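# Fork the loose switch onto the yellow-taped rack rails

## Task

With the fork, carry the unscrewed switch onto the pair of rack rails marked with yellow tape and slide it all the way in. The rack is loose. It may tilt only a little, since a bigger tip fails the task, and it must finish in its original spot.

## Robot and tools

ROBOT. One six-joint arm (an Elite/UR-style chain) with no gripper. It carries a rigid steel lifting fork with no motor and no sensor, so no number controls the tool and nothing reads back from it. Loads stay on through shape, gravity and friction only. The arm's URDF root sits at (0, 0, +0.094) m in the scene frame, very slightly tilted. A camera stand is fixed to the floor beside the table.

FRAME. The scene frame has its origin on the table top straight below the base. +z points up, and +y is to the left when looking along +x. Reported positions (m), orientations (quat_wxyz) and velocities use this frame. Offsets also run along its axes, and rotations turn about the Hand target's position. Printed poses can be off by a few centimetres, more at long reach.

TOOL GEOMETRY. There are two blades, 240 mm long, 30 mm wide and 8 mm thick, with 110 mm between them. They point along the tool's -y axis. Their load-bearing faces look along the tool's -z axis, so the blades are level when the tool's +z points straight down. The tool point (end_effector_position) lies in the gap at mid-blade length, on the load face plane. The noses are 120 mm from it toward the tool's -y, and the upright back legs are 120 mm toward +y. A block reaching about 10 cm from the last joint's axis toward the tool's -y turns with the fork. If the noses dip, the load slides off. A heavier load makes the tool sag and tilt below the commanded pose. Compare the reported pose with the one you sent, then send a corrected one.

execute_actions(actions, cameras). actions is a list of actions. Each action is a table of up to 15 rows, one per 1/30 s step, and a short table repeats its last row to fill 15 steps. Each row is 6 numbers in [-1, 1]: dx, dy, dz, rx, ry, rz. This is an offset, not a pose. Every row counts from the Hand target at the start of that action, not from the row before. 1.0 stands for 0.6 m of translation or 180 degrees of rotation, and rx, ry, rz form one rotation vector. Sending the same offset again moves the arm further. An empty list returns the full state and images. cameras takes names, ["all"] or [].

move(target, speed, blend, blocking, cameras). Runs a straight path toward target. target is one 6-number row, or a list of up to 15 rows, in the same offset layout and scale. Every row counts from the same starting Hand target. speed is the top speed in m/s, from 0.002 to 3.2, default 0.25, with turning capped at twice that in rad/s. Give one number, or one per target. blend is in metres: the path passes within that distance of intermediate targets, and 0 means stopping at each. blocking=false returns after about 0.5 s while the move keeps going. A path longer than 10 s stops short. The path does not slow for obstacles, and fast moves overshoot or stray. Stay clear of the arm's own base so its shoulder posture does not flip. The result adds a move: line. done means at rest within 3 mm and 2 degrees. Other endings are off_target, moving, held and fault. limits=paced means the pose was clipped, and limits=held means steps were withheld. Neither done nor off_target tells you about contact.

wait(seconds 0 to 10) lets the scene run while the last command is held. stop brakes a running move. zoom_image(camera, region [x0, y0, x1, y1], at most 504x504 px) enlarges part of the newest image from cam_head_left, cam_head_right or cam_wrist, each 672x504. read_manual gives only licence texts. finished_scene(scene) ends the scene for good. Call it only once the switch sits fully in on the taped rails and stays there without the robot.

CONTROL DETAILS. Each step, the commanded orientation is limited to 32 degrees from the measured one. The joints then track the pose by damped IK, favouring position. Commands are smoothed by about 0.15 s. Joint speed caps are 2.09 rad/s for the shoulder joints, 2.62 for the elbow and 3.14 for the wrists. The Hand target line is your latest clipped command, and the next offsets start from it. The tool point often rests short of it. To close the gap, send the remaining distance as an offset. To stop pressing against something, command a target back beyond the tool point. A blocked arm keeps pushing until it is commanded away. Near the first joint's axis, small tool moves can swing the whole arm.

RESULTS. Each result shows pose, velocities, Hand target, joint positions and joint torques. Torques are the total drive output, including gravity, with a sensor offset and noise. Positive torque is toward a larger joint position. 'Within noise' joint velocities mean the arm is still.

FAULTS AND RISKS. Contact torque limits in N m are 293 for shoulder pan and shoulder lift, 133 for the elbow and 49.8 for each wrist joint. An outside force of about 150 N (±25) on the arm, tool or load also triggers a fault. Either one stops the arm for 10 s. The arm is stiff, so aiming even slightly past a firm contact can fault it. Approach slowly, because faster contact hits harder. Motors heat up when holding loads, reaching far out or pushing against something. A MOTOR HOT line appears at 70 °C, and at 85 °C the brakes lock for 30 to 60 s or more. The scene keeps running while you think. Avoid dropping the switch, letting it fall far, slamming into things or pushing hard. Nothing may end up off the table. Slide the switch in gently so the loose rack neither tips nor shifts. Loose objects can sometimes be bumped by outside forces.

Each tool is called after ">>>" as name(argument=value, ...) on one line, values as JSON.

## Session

>>> execute_actions(actions=[])

>>> zoom_image(camera="cam_head_left", region=[290, 70, 480, 275])

>>> zoom_image(camera="cam_head_right", region=[290, 70, 480, 275])

Scene clock: 0.00 s.
end_effector_position=(+0.3721, -0.1179, +0.2683) end_effector_quat_wxyz=(-0.171, +0.978, -0.115, +0.012)
Joint positions: [1.982 -1.736 2.436 -1.964 -1.402 0.575]
Joint velocities: within noise
Joint torques (N m): no reading
Hand target: +0.3721, -0.1179, +0.2683; -0.171, +0.978, -0.115, +0.012
camera_calibration:
cam_wrist: T_world_to_cam=[[0.971635, -0.232132, -0.0451733, -0.367249], [-0.231942, -0.972683, 0.00947392, -0.159603], [-0.0461385, 0.00127239, -0.998934, 0.379723], [0, 0, 0, 1]] pos_world=[0.337333, -0.240977, 0.364241]

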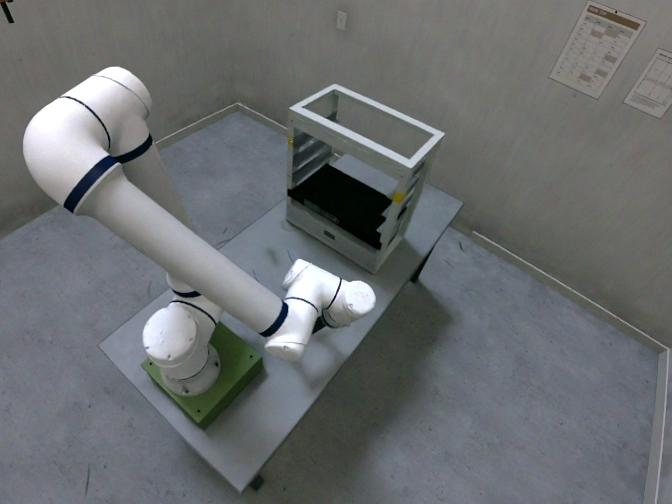

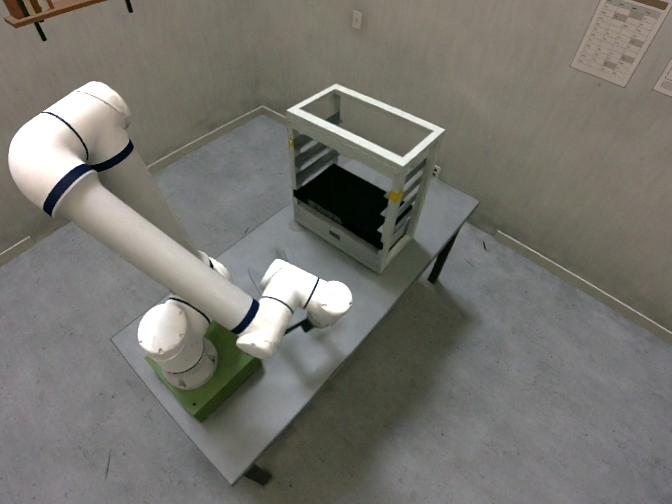

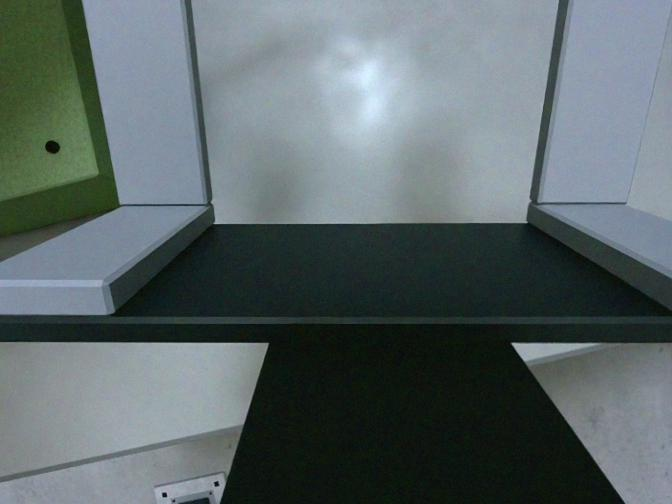

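Scaled by 2.459.

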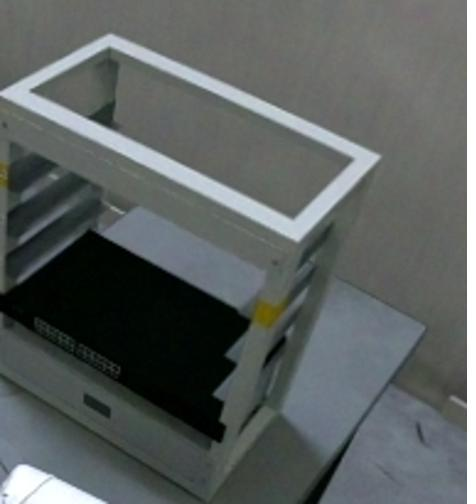

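Scaled by 2.459.

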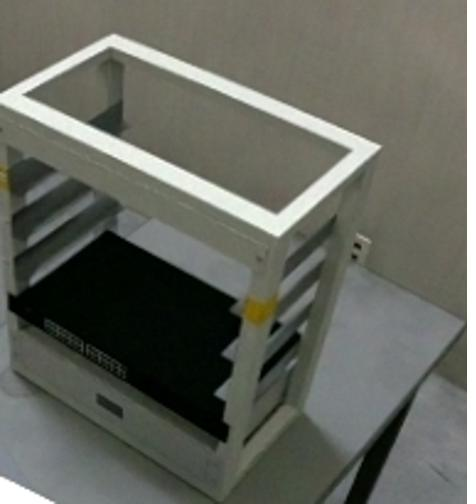

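>>> zoom_image(camera="cam_head_left", region=[280, 150, 400, 275])

>>> zoom_image(camera="cam_head_right", region=[285, 150, 405, 275])

>>> zoom_image(camera="cam_head_right", region=[360, 150, 440, 270])

>>> zoom_image(camera="cam_head_left", region=[280, 90, 350, 200])

Scaled by 4.032.

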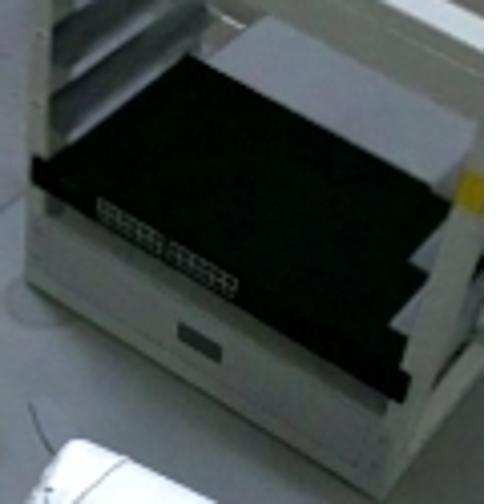

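Scaled by 4.032.

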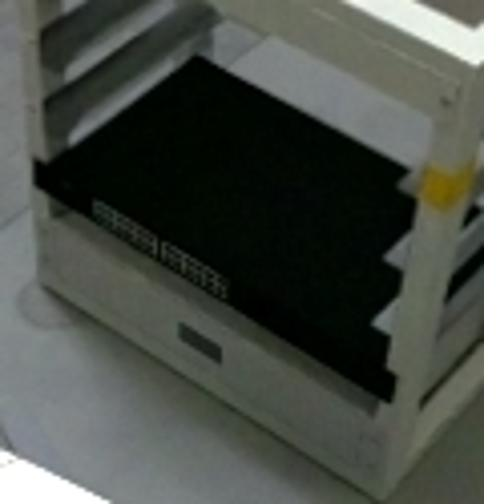

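Scaled by 4.200.

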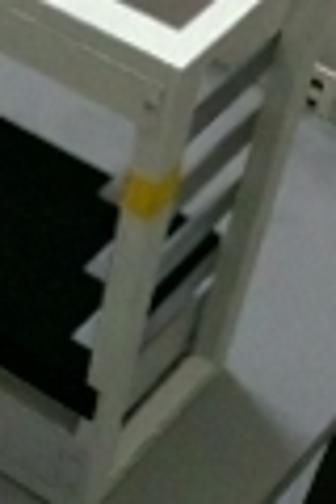

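Scaled by 4.582.

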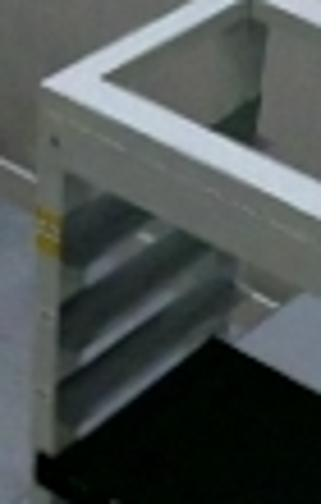

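>>> move(target=[0.3523, -0.0202, 0.3662, 0.2554, -0.3303, -0.3715], speed=0.6, cameras=["cam_wrist"])

>>> zoom_image(camera="cam_wrist", region=[410, 0, 560, 120])

>>> zoom_image(camera="cam_wrist", region=[410, 110, 560, 230])

>>> zoom_image(camera="cam_wrist", region=[0, 0, 130, 230])

>>> zoom_image(camera="cam_wrist", region=[180, 0, 570, 230])

Scene clock: 54.30 s.
end_effector_position=(+0.5835, -0.1300, +0.4881) end_effector_quat_wxyz=(+0.499, -0.501, +0.500, -0.500)
Joint positions: [2.172 -0.923 2.687 -4.877 -0.555 3.124]
Joint torques (N m): [9.86 -42.94 -3.05 -6.08 -1.84 3.31]
Hand target: +0.5835, -0.1300, +0.4880; +0.499, -0.501, +0.500, -0.500
Off the commanded pose: 0.000 m, 0 deg.
move: done
camera_calibration:
cam_wrist: T_world_to_cam=[[0.0266683, -0.999566, -0.0125173, -0.129863], [-0.34834, 0.00244466, -0.937365, 0.532397], [0.936989, 0.0293582, -0.348123, -0.278567], [0, 0, 0, 1]] pos_world=[0.449932, -0.12293, 0.400449]
Images, in order (width x height): cam_wrist 672x504.

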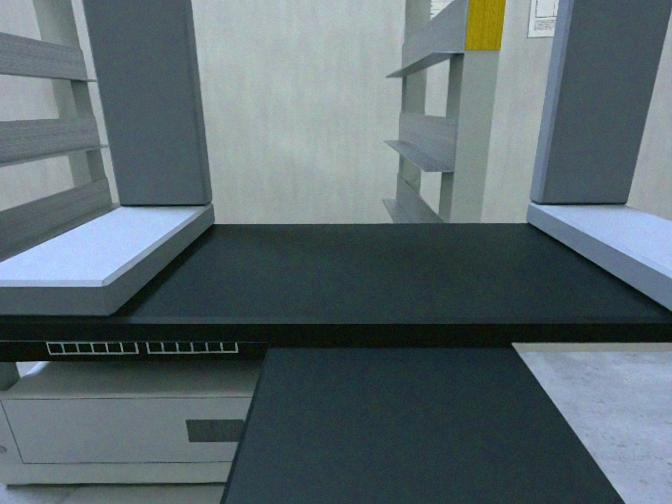

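Scaled by 3.360.

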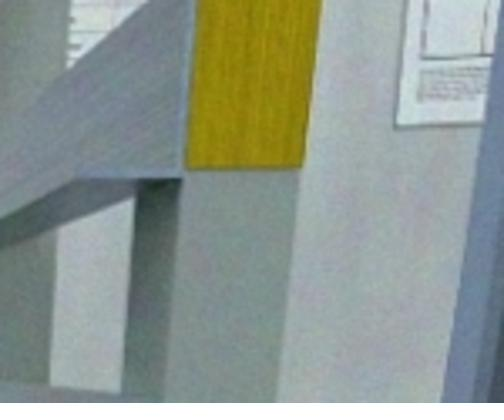

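Scaled by 3.360.

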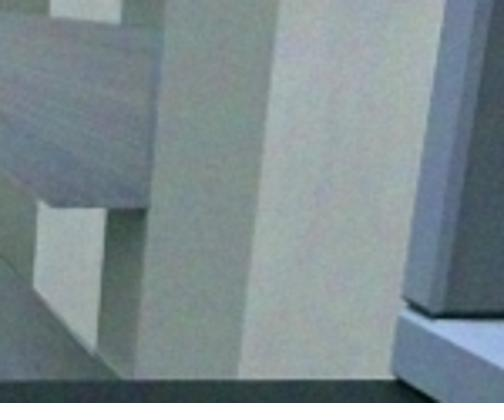

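Scaled by 2.191.

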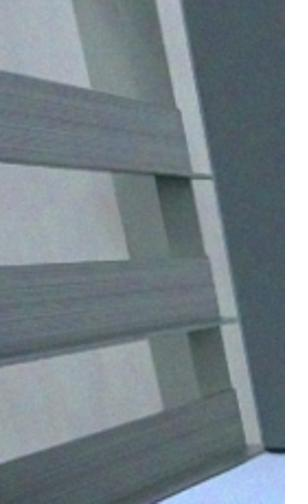

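Scaled by 1.292.

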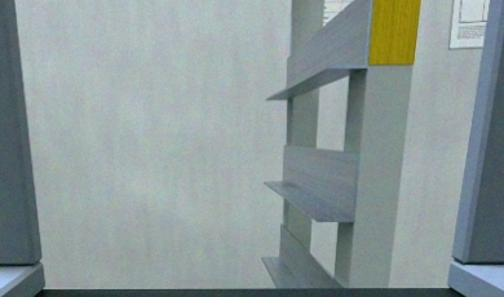

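>>> zoom_image(camera="cam_wrist", region=[380, 0, 480, 110])

>>> zoom_image(camera="cam_wrist", region=[375, 105, 475, 225])

>>> zoom_image(camera="cam_wrist", region=[0, 330, 270, 500])

Scaled by 4.582.

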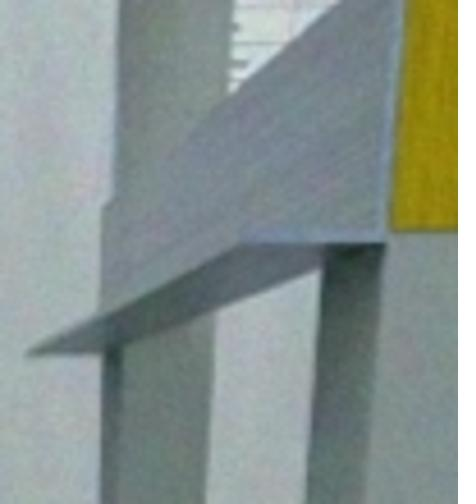

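Scaled by 4.200.

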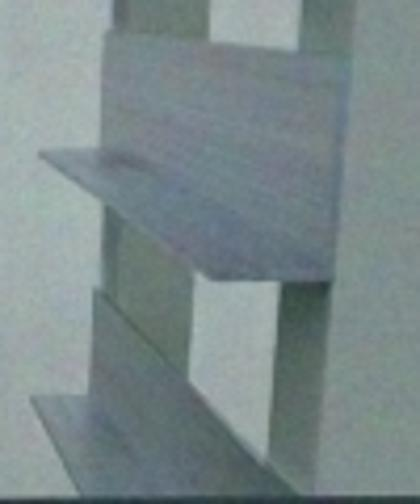

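Scaled by 1.867.

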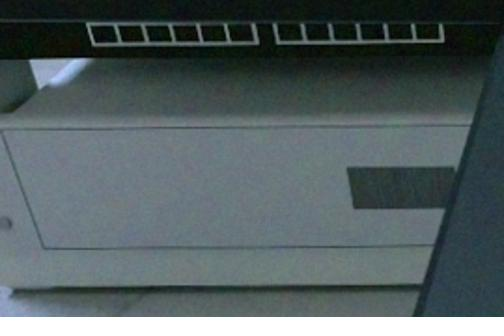

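>>> move(target=[0.0122, 0.0717, -0.3133, -0.4972, 0.0611, -0.0611], speed=0.6, cameras=["cam_wrist"])

>>> zoom_image(camera="cam_wrist", region=[195, 0, 395, 160])

>>> zoom_image(camera="cam_wrist", region=[370, 0, 570, 160])

>>> zoom_image(camera="cam_wrist", region=[0, 0, 130, 180])

Scene clock: 79.00 s.
end_effector_position=(+0.5908, -0.0870, +0.3001) end_effector_quat_wxyz=(+0.087, +0.702, -0.087, +0.702)
Joint positions: [2.051 -0.779 2.672 -5.012 -0.681 1.557]
Joint torques (N m): [9 -76.84 32.08 -0.87 -1.76 -1.2]
Hand target: +0.5908, -0.0870, +0.3001; +0.087, +0.702, -0.087, +0.702
Off the commanded pose: 0.000 m, 0 deg.
move: done
camera_calibration:
cam_wrist: T_world_to_cam=[[0.0226017, -0.0191479, 0.999561, -0.305424], [-0.564598, -0.825361, -0.00304435, 0.133973], [0.825057, -0.564281, -0.0294654, -0.433308], [0, 0, 0, 1]] pos_world=[0.440047, -0.13978, 0.292931]
Images, in order (width x height): cam_wrist 672x504.

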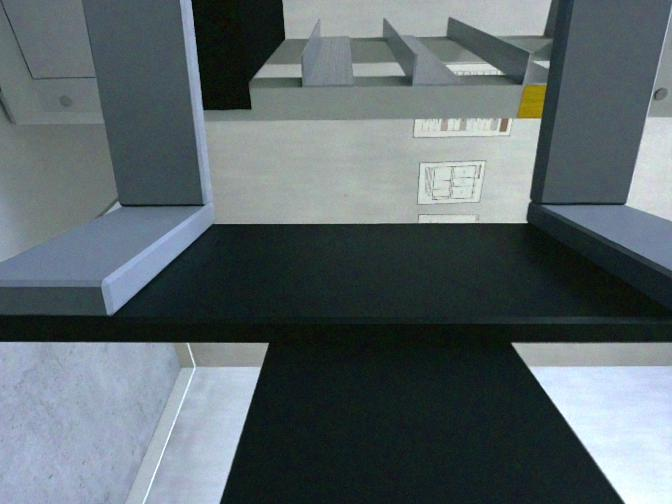

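Scaled by 2.520.

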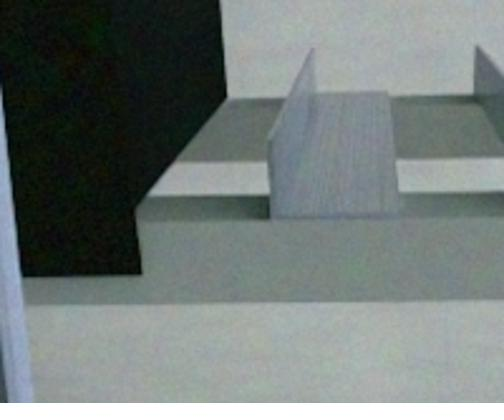

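Scaled by 2.520.

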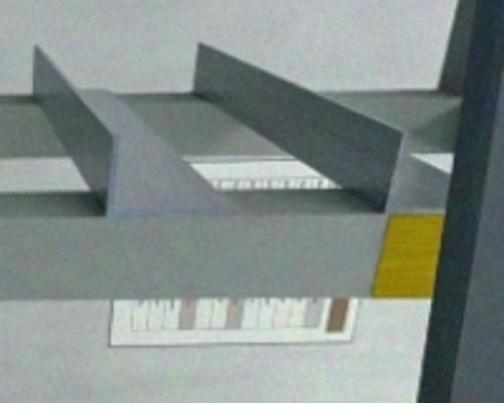

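Scaled by 2.800.

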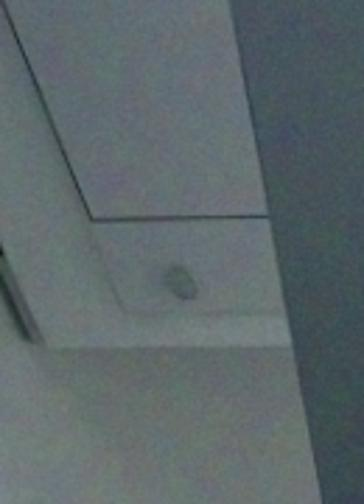

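>>> move(target=[0.012, 0.1578, -0.25, 0.4147, 0.3304, -0.3223], speed=0.5, cameras=["all"])

>>> zoom_image(camera="cam_head_left", region=[270, 140, 400, 280])

>>> zoom_image(camera="cam_head_right", region=[270, 140, 400, 280])

Scene clock: 126.10 s.
end_effector_position=(+0.5907, -0.0810, +0.2900) end_effector_quat_wxyz=(+0.082, +0.724, -0.134, +0.672)
Joint positions: [2.083 -0.761 2.729 -4.968 -0.775 1.534]
Joint torques (N m): [-23.01 -74.81 11.38 -7.34 2.15 4.96]
Hand target: +0.5907, -0.0810, +0.2900; +0.082, +0.724, -0.134, +0.672 (not the last commanded pose)
Off the commanded pose: 0.166 m, 105 deg.
move: held (a check stopped the path); limits=held
pose unreachable: on one or more control steps of this call, first in action 0 (counted from 0), an arm could not follow its commanded pose, so it was not sent that pose on those steps. It may still have moved: this result reports where it is.
cause: moving toward the commanded pose would bring two parts of the arm too close to each other (joints 3 (elbow) to 5 (wrist 2) lie between them).
camera_calibration:
cam_wrist: T_world_to_cam=[[0.0830514, -0.103815, 0.991123, -0.335296], [-0.61456, -0.788258, -0.0310684, 0.179547], [0.784486, -0.606525, -0.129266, -0.380649], [0, 0, 0, 1]] pos_world=[0.436803, -0.124152, 0.288693]

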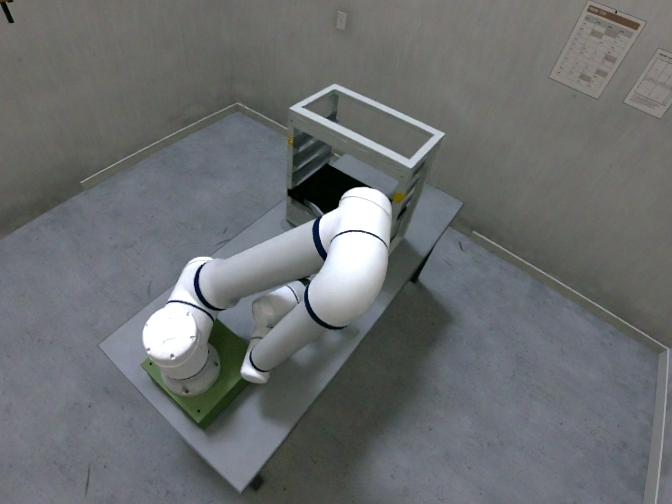

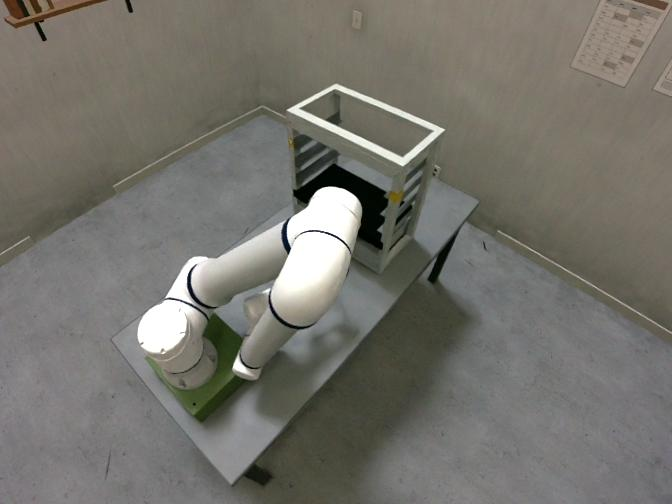

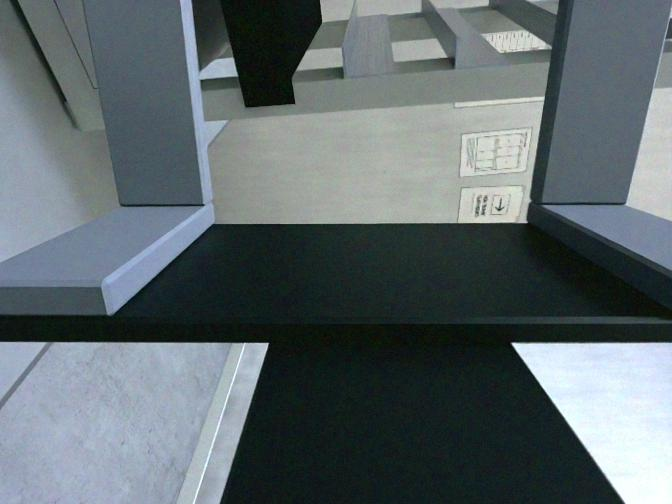

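Scaled by 3.600.

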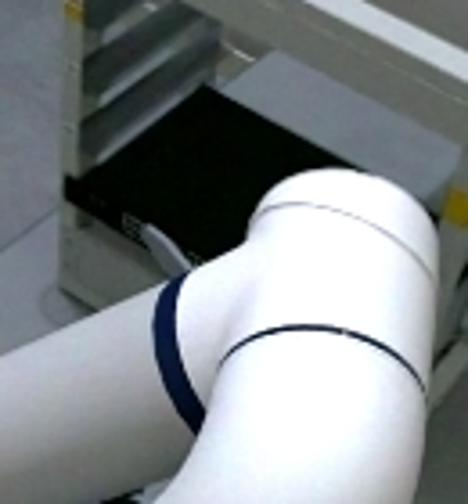

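Scaled by 3.600.

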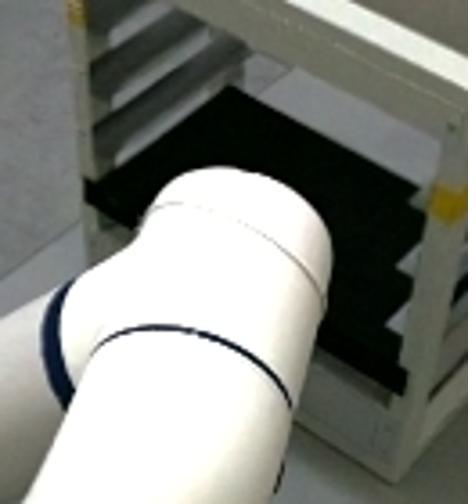

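>>> move(target=[[0.1167, 0, 0.3167, 0, 0, 0], [0.0122, 0.1478, 0.1, 0.3886, 0.3102, -0.3021], [0.0122, 0.1478, -0.2333, 0.3886, 0.3102, -0.3021]], speed=[0.4, 0.6, 0.3], blend=[0.03, 0.03, 0], cameras=["all"])

>>> zoom_image(camera="cam_head_left", region=[270, 140, 420, 280])

>>> zoom_image(camera="cam_head_right", region=[270, 140, 420, 280])

Scene clock: 155.40 s.
end_effector_position=(+0.5980, +0.0077, +0.1501) end_effector_quat_wxyz=(+0.000, +0.714, -0.700, +0.000)
Joint positions: [2.791 -1.636 2.57 -2.491 -1.569 2.724]
Joint torques (N m): [8.91 -19.99 -45.73 -10.51 1.98 3.25]
Hand target: +0.5981, +0.0077, +0.1500; +0.000, +0.714, -0.700, +0.000
Off the commanded pose: 0.000 m, 0 deg.
move: done
camera_calibration:
cam_wrist: T_world_to_cam=[[0.007064, -0.999625, -0.0264432, 0.0169796], [-0.938125, -0.0157806, 0.345938, 0.380524], [-0.346226, 0.0223633, -0.937885, 0.442016], [0, 0, 0, 1]] pos_world=[0.509897, 0.0130932, 0.283371]

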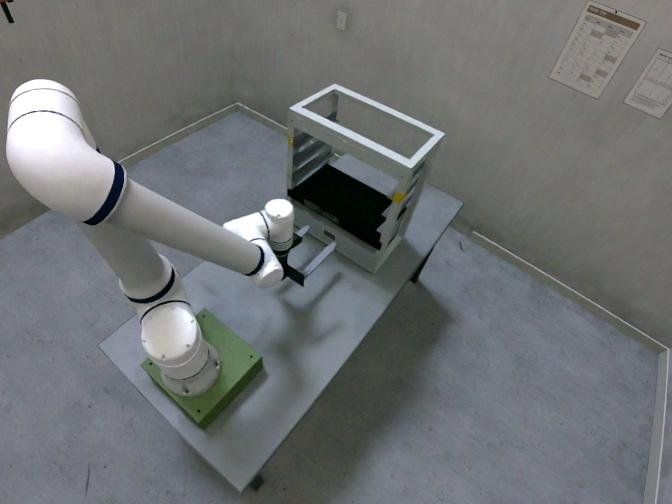

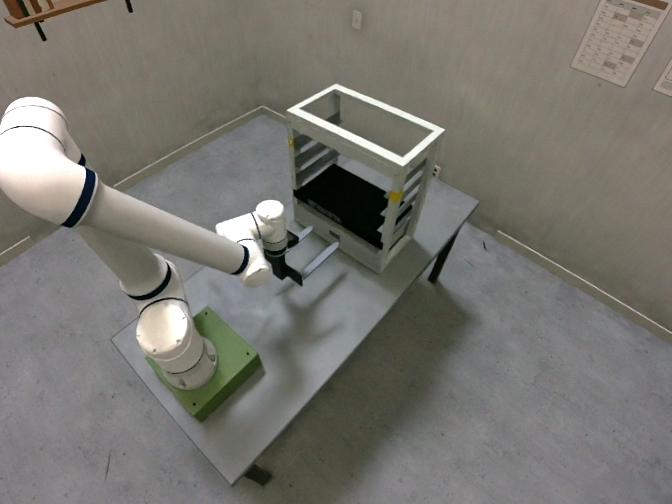

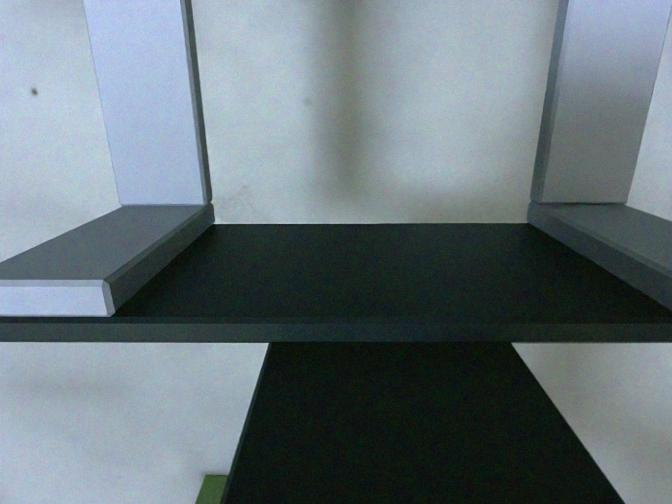

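Scaled by 3.360.

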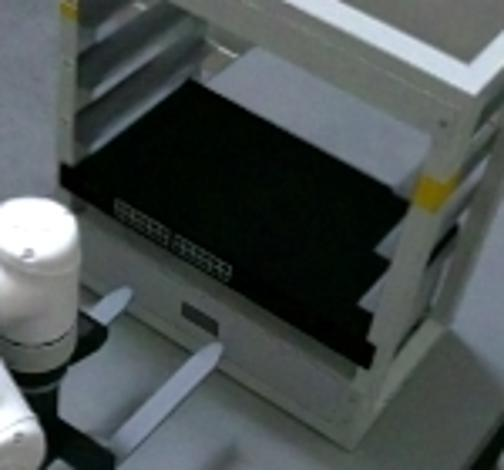

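Scaled by 3.360.

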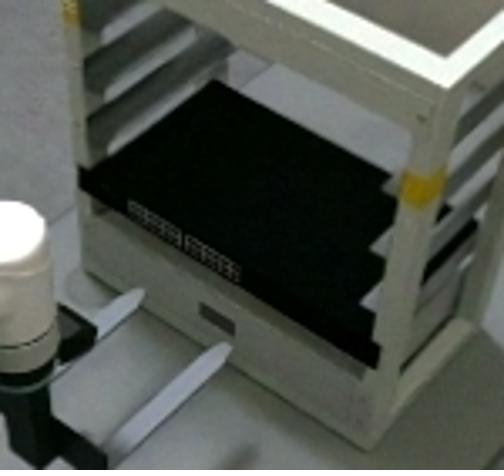

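>>> move(target=[0.1083, 0.0021, 0, 0, 0, 0], speed=0.2, cameras=["all"])

>>> zoom_image(camera="cam_head_left", region=[290, 180, 390, 270])

>>> zoom_image(camera="cam_head_right", region=[290, 180, 390, 270])

>>> zoom_image(camera="cam_wrist", region=[180, 0, 560, 230])

Scene clock: 170.40 s.
end_effector_position=(+0.6629, +0.0090, +0.1500) end_effector_quat_wxyz=(+0.000, +0.714, -0.700, +0.000)
Joint positions: [2.845 -1.52 2.458 -2.495 -1.569 2.779]
Joint torques (N m): [9.13 -33.58 -71.34 -10.19 -1.61 3.7]
Hand target: +0.6630, +0.0090, +0.1500; +0.000, +0.714, -0.700, +0.000
Off the commanded pose: 0.000 m, 0 deg.
move: done
camera_calibration:
cam_wrist: T_world_to_cam=[[0.007064, -0.999625, -0.0264432, 0.0177181], [-0.938125, -0.0157806, 0.345938, 0.441462], [-0.346226, 0.0223633, -0.937885, 0.464366], [0, 0, 0, 1]] pos_world=[0.574797, 0.0142932, 0.283271]

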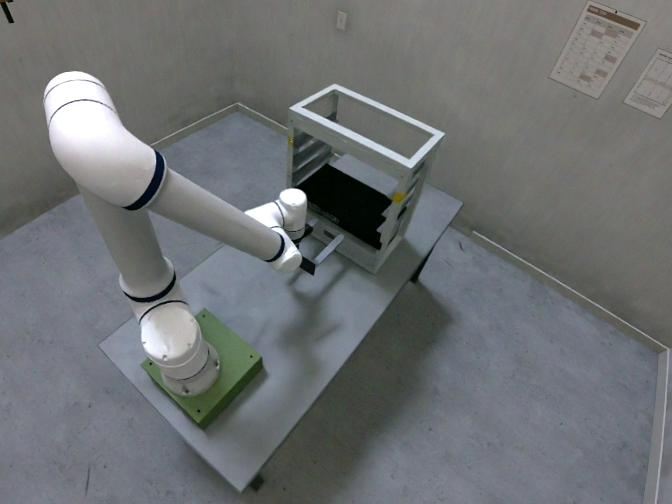

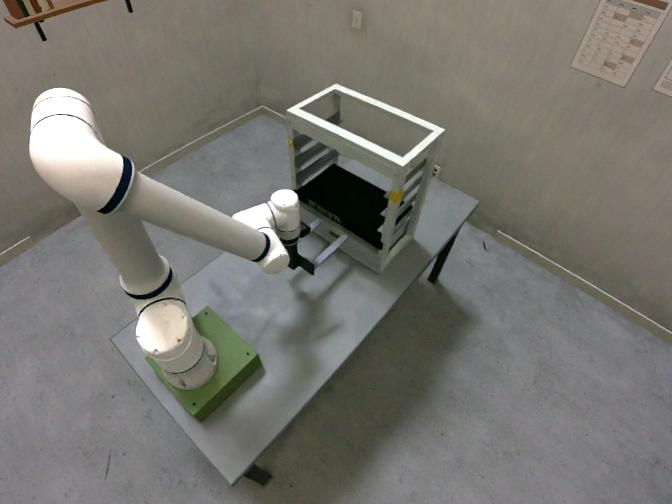

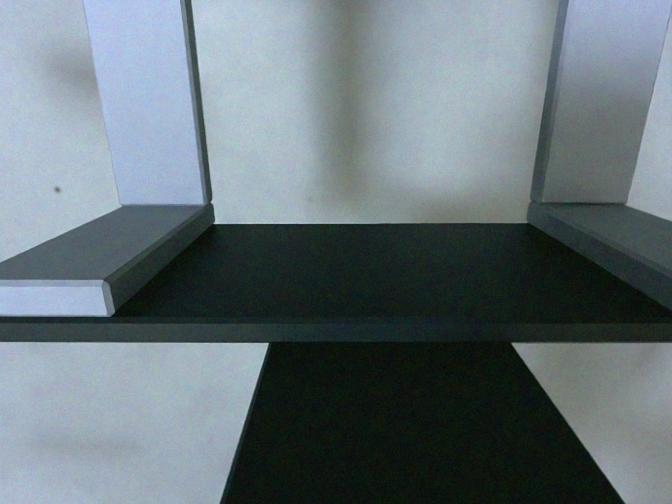

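Scaled by 5.040.

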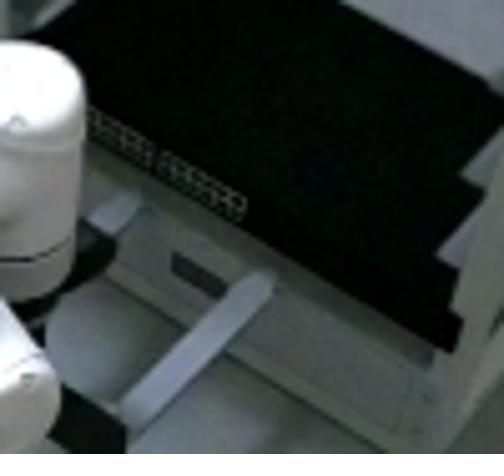

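Scaled by 5.040.

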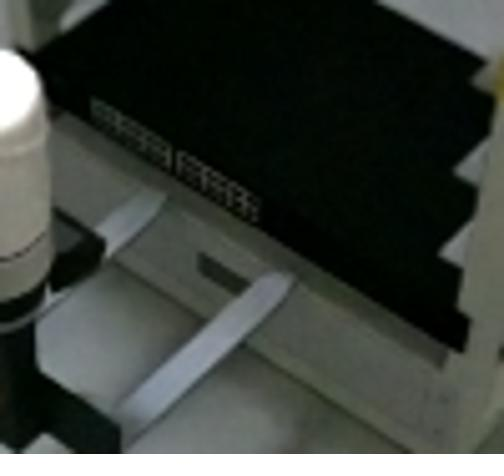

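Scaled by 1.326.

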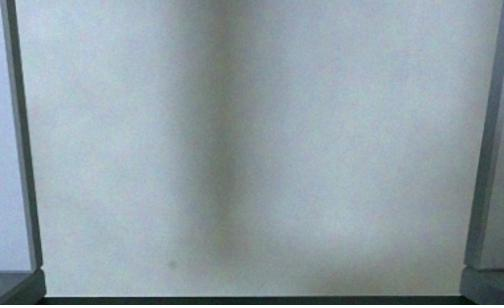

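>>> move(target=[0.2916, 0.0057, 0, 0, 0, 0], speed=0.2, cameras=["all"])

>>> zoom_image(camera="cam_head_left", region=[290, 150, 410, 270])

>>> zoom_image(camera="cam_head_right", region=[290, 150, 410, 270])

>>> zoom_image(camera="cam_wrist", region=[180, 0, 560, 230])

Scene clock: 177.20 s.
end_effector_position=(+0.8378, +0.0124, +0.1500) end_effector_quat_wxyz=(+0.000, +0.714, -0.700, +0.000)
Joint positions: [2.939 -1.269 2.137 -2.425 -1.567 2.873]
Joint torques (N m): [9.42 -64.22 -75.01 -5.47 -1.72 3.39]
Hand target: +0.8380, +0.0124, +0.1500; +0.000, +0.714, -0.700, +0.000
Off the commanded pose: 0.000 m, 0 deg.
move: done
camera_calibration:
cam_wrist: T_world_to_cam=[[0.00706563, -0.999625, -0.0264426, 0.0199799], [-0.938157, -0.0157797, 0.34585, 0.605645], [-0.346138, 0.0223636, -0.937917, 0.524785], [0, 0, 0, 1]] pos_world=[0.749697, 0.0177932, 0.283271]

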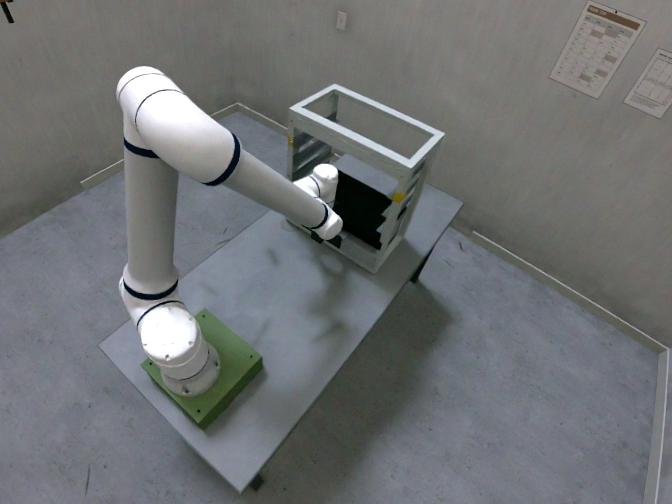

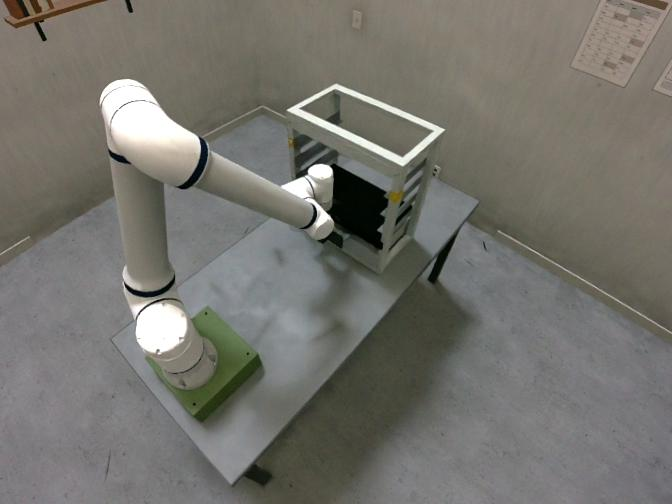

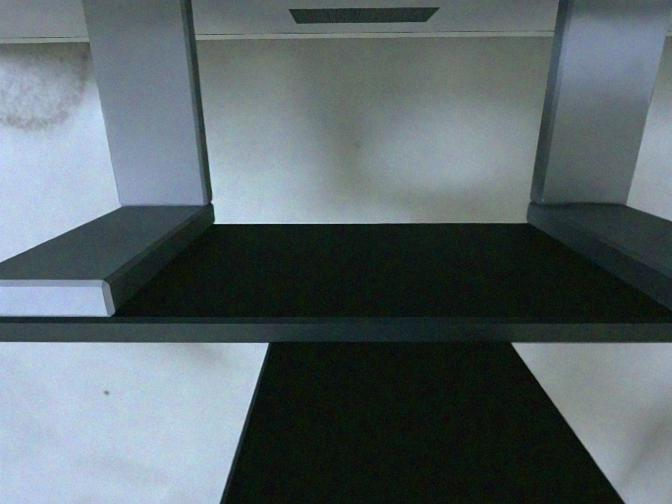

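Scaled by 4.200.

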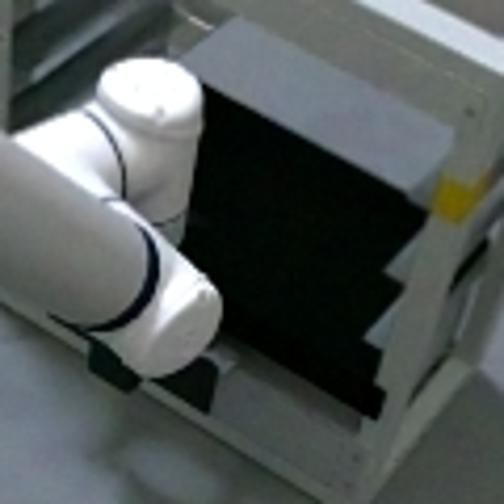

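Scaled by 4.200.

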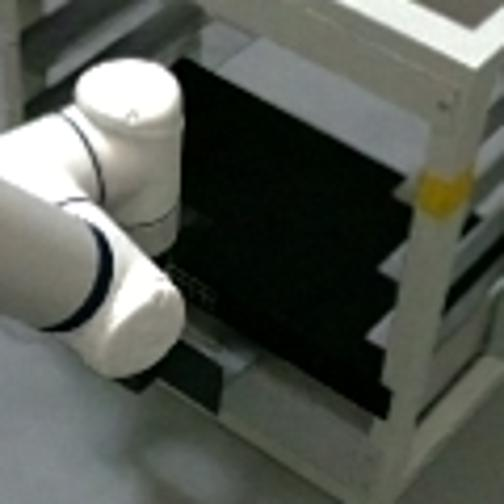

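Scaled by 1.326.

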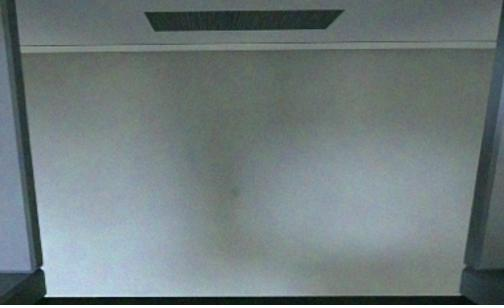

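>>> move(target=[0, 0, 0.0267, 0, 0, 0], speed=0.08)

>>> move(target=[0, 0, 0.005, 0, 0, 0], speed=0.05)

>>> move(target=[0, 0, 0.005, 0, 0, 0], speed=0.05)

>>> move(target=[0, 0, 0.005, 0, 0, 0], speed=0.05)

>>> move(target=[0, 0, 0.005, 0, 0, 0], speed=0.05)

Scene clock: 185.07 s.
end_effector_position=(+0.8380, +0.0124, +0.1659) end_effector_quat_wxyz=(+0.000, +0.714, -0.700, +0.000)
Joint positions: [2.939 -1.291 2.127 -2.394 -1.567 2.873]
Joint torques (N m): [-11.15 -91.34 -76.76 -5.25 -1.19 -1.25]
Hand target: +0.8380, +0.0124, +0.1661; +0.000, +0.714, -0.700, +0.000
Off the commanded pose: 0.000 m, 0 deg.
move: done

Scene clock: 185.77 s.
end_effector_position=(+0.8380, +0.0124, +0.1689) end_effector_quat_wxyz=(+0.000, +0.714, -0.700, +0.000)
Joint positions: [2.939 -1.295 2.126 -2.388 -1.567 2.873]
Joint torques (N m): [-15.64 -93.25 -77.75 -5.48 -0.98 -1.63]
Hand target: +0.8380, +0.0124, +0.1691; +0.000, +0.714, -0.700, +0.000
Off the commanded pose: 0.000 m, 0 deg.
move: done

Scene clock: 186.47 s.
end_effector_position=(+0.8380, +0.0124, +0.1719) end_effector_quat_wxyz=(+0.000, +0.714, -0.700, +0.000)
Joint positions: [2.939 -1.299 2.124 -2.382 -1.567 2.873]
Joint torques (N m): [-17.16 -91.6 -77.51 -5.47 -0.7 -1.68]
Hand target: +0.8380, +0.0124, +0.1721; +0.000, +0.714, -0.700, +0.000
Off the commanded pose: 0.000 m, 0 deg.
move: done

Scene clock: 187.17 s.
end_effector_position=(+0.8380, +0.0124, +0.1749) end_effector_quat_wxyz=(+0.000, +0.714, -0.700, +0.000)
Joint positions: [2.939 -1.304 2.122 -2.376 -1.567 2.873]
Joint torques (N m): [-18.37 -111.51 -95.92 -11.72 -0.61 -1.91]
Hand target: +0.8380, +0.0124, +0.1751; +0.000, +0.714, -0.700, +0.000
Off the commanded pose: 0.000 m, 0 deg.
move: done

Scene clock: 187.87 s.
end_effector_position=(+0.8380, +0.0124, +0.1779) end_effector_quat_wxyz=(+0.000, +0.714, -0.700, +0.000)
Joint positions: [2.939 -1.308 2.12 -2.37 -1.567 2.873]
Joint torques (N m): [-20.15 -127.62 -114.66 -19.09 2.9 -2.01]
Hand target: +0.8380, +0.0124, +0.1781; +0.000, +0.714, -0.700, +0.000
Off the commanded pose: 0.000 m, 0 deg.
move: done

>>> move(target=[[0, 0, -0.02, 0, 0, 0], [-0.0015, 0.075, -0.02, 0, 0, 0], [-0.0015, 0.075, -0.008, 0, 0, 0]], speed=[0.05, 0.1, 0.05])

>>> move(target=[0, 0, 0.0067, 0, 0, 0], speed=0.05)

>>> move(target=[0, 0, 0.0067, 0, 0, 0], speed=0.05)

>>> move(target=[0, 0, 0.0067, 0, 0, 0], speed=0.05, cameras=["cam_head_left", "cam_head_right"])

>>> zoom_image(camera="cam_head_left", region=[290, 150, 410, 270])

>>> zoom_image(camera="cam_head_right", region=[290, 150, 410, 270])

Scene clock: 196.90 s.
end_effector_position=(+0.8370, +0.0574, +0.1730) end_effector_quat_wxyz=(+0.000, +0.714, -0.700, +0.000)
Joint positions: [3.004 -1.3 2.121 -2.378 -1.567 2.938]
Joint torques (N m): [9.14 -100 -83.33 -7.49 -1.12 3.42]
Hand target: +0.8371, +0.0574, +0.1733; +0.000, +0.714, -0.700, +0.000
Off the commanded pose: 0.000 m, 0 deg.
move: done

Scene clock: 197.60 s.
end_effector_position=(+0.8370, +0.0574, +0.1770) end_effector_quat_wxyz=(+0.000, +0.714, -0.700, +0.000)
Joint positions: [3.004 -1.306 2.119 -2.37 -1.567 2.938]
Joint torques (N m): [4.64 -129.17 -115.03 -19.94 -1.35 2.58]
Hand target: +0.8371, +0.0574, +0.1773; +0.000, +0.714, -0.700, +0.000
Off the commanded pose: 0.000 m, 0 deg.
move: done

Scene clock: 198.30 s.
end_effector_position=(+0.8371, +0.0574, +0.1811) end_effector_quat_wxyz=(+0.000, +0.714, -0.700, +0.000)
Joint positions: [3.004 -1.311 2.116 -2.362 -1.567 2.938]
Joint torques (N m): [-5.9 -130.04 -115.06 -19.23 -1.45 -0.3]
Hand target: +0.8371, +0.0574, +0.1813; +0.000, +0.714, -0.700, +0.000
Off the commanded pose: 0.000 m, 0 deg.
move: done

Scene clock: 199.00 s.
end_effector_position=(+0.8371, +0.0574, +0.1851) end_effector_quat_wxyz=(+0.000, +0.714, -0.700, +0.000)
Joint positions: [3.004 -1.317 2.113 -2.354 -1.567 2.938]
Joint torques (N m): [-13.77 -128.16 -116.24 -19.46 -1.66 -1.54]
Hand target: +0.8371, +0.0574, +0.1853; +0.000, +0.714, -0.700, +0.000
Off the commanded pose: 0.000 m, 0 deg.
move: done
Images, in order (width x height): cam_head_left 672x504, cam_head_right 672x504.

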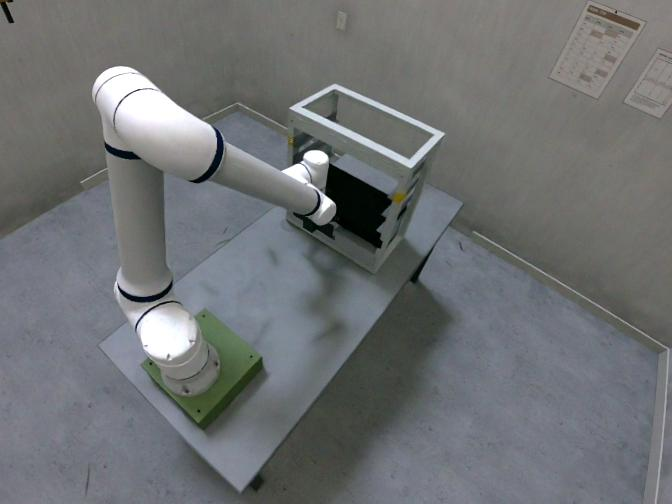

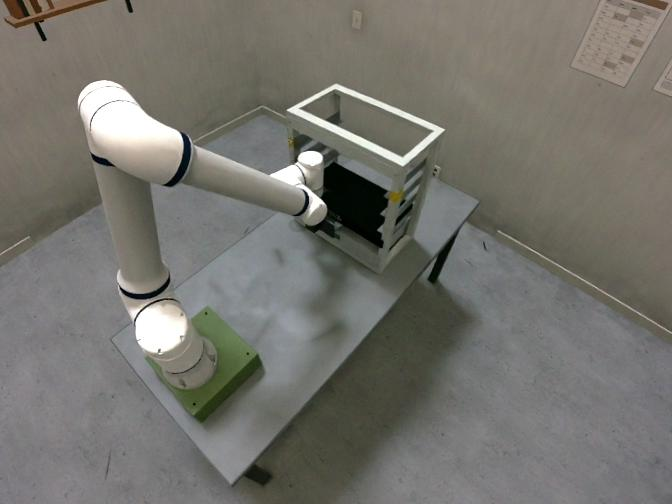

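Scaled by 4.200.

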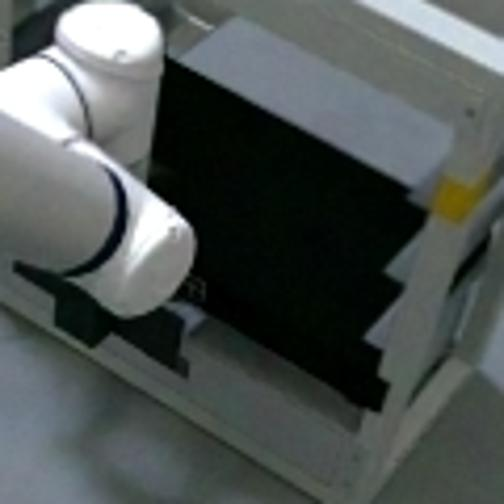

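Scaled by 4.200.

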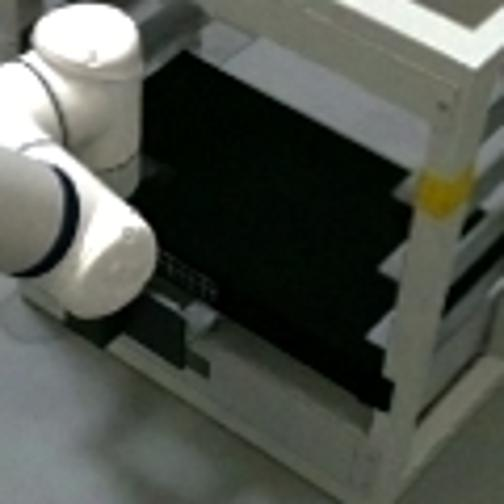

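>>> move(target=[-0.48324, -0.00943, 0, 0, 0, 0], speed=0.15, cameras=["all"])

>>> zoom_image(camera="cam_head_left", region=[250, 150, 410, 290])

>>> zoom_image(camera="cam_head_right", region=[250, 150, 410, 290])

Scene clock: 212.67 s.
end_effector_position=(+0.5473, +0.0517, +0.1853) end_effector_quat_wxyz=(+0.000, +0.714, -0.700, +0.000)
Joint positions: [2.849 -1.828 2.614 -2.343 -1.569 2.783]
Joint torques (N m): [-20.16 -58.39 -91.66 -19.44 3.02 -2.27]
Hand target: +0.5471, +0.0517, +0.1853; +0.000, +0.714, -0.700, +0.000
Off the commanded pose: 0.000 m, 0 deg.
move: done
camera_calibration:
cam_wrist: T_world_to_cam=[[0.007064, -0.999625, -0.0264432, 0.0622521], [-0.938125, -0.0157806, 0.345938, 0.321479], [-0.346226, 0.0223633, -0.937885, 0.456492], [0, 0, 0, 1]] pos_world=[0.459197, 0.0570932, 0.318571]

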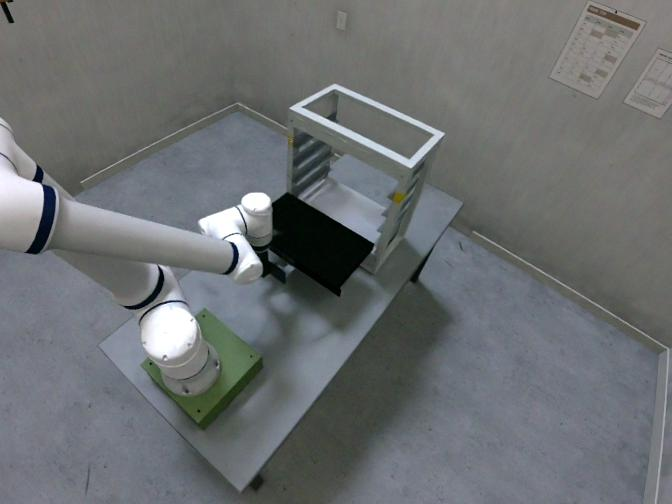

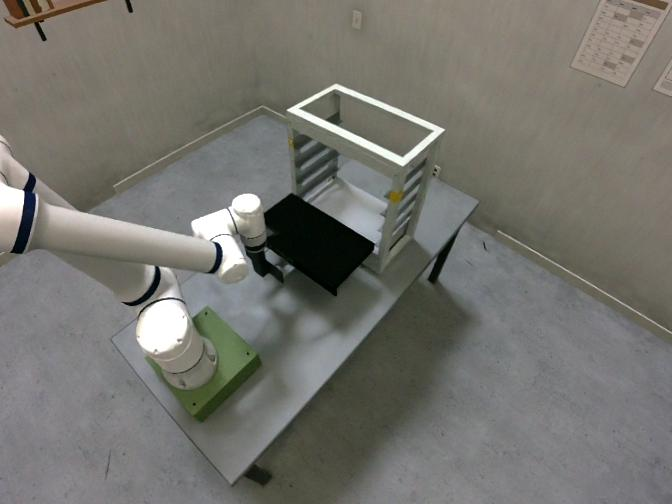

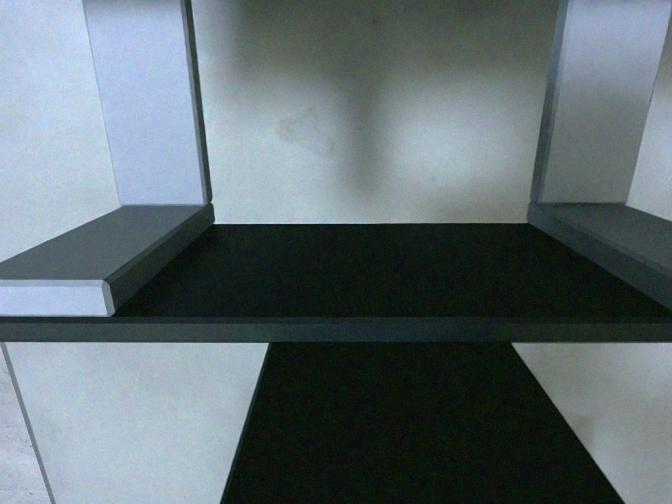

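Scaled by 3.150.

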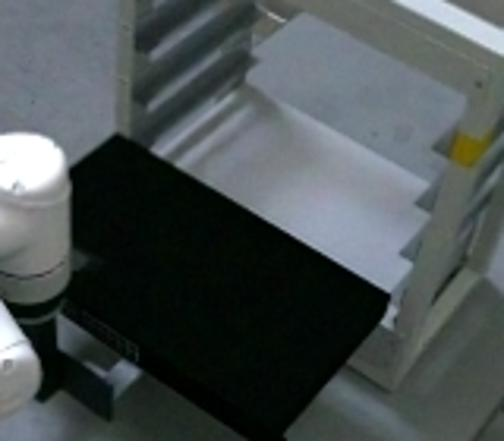

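Scaled by 3.150.

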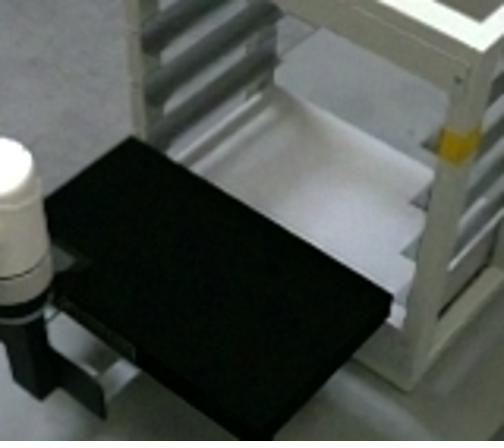

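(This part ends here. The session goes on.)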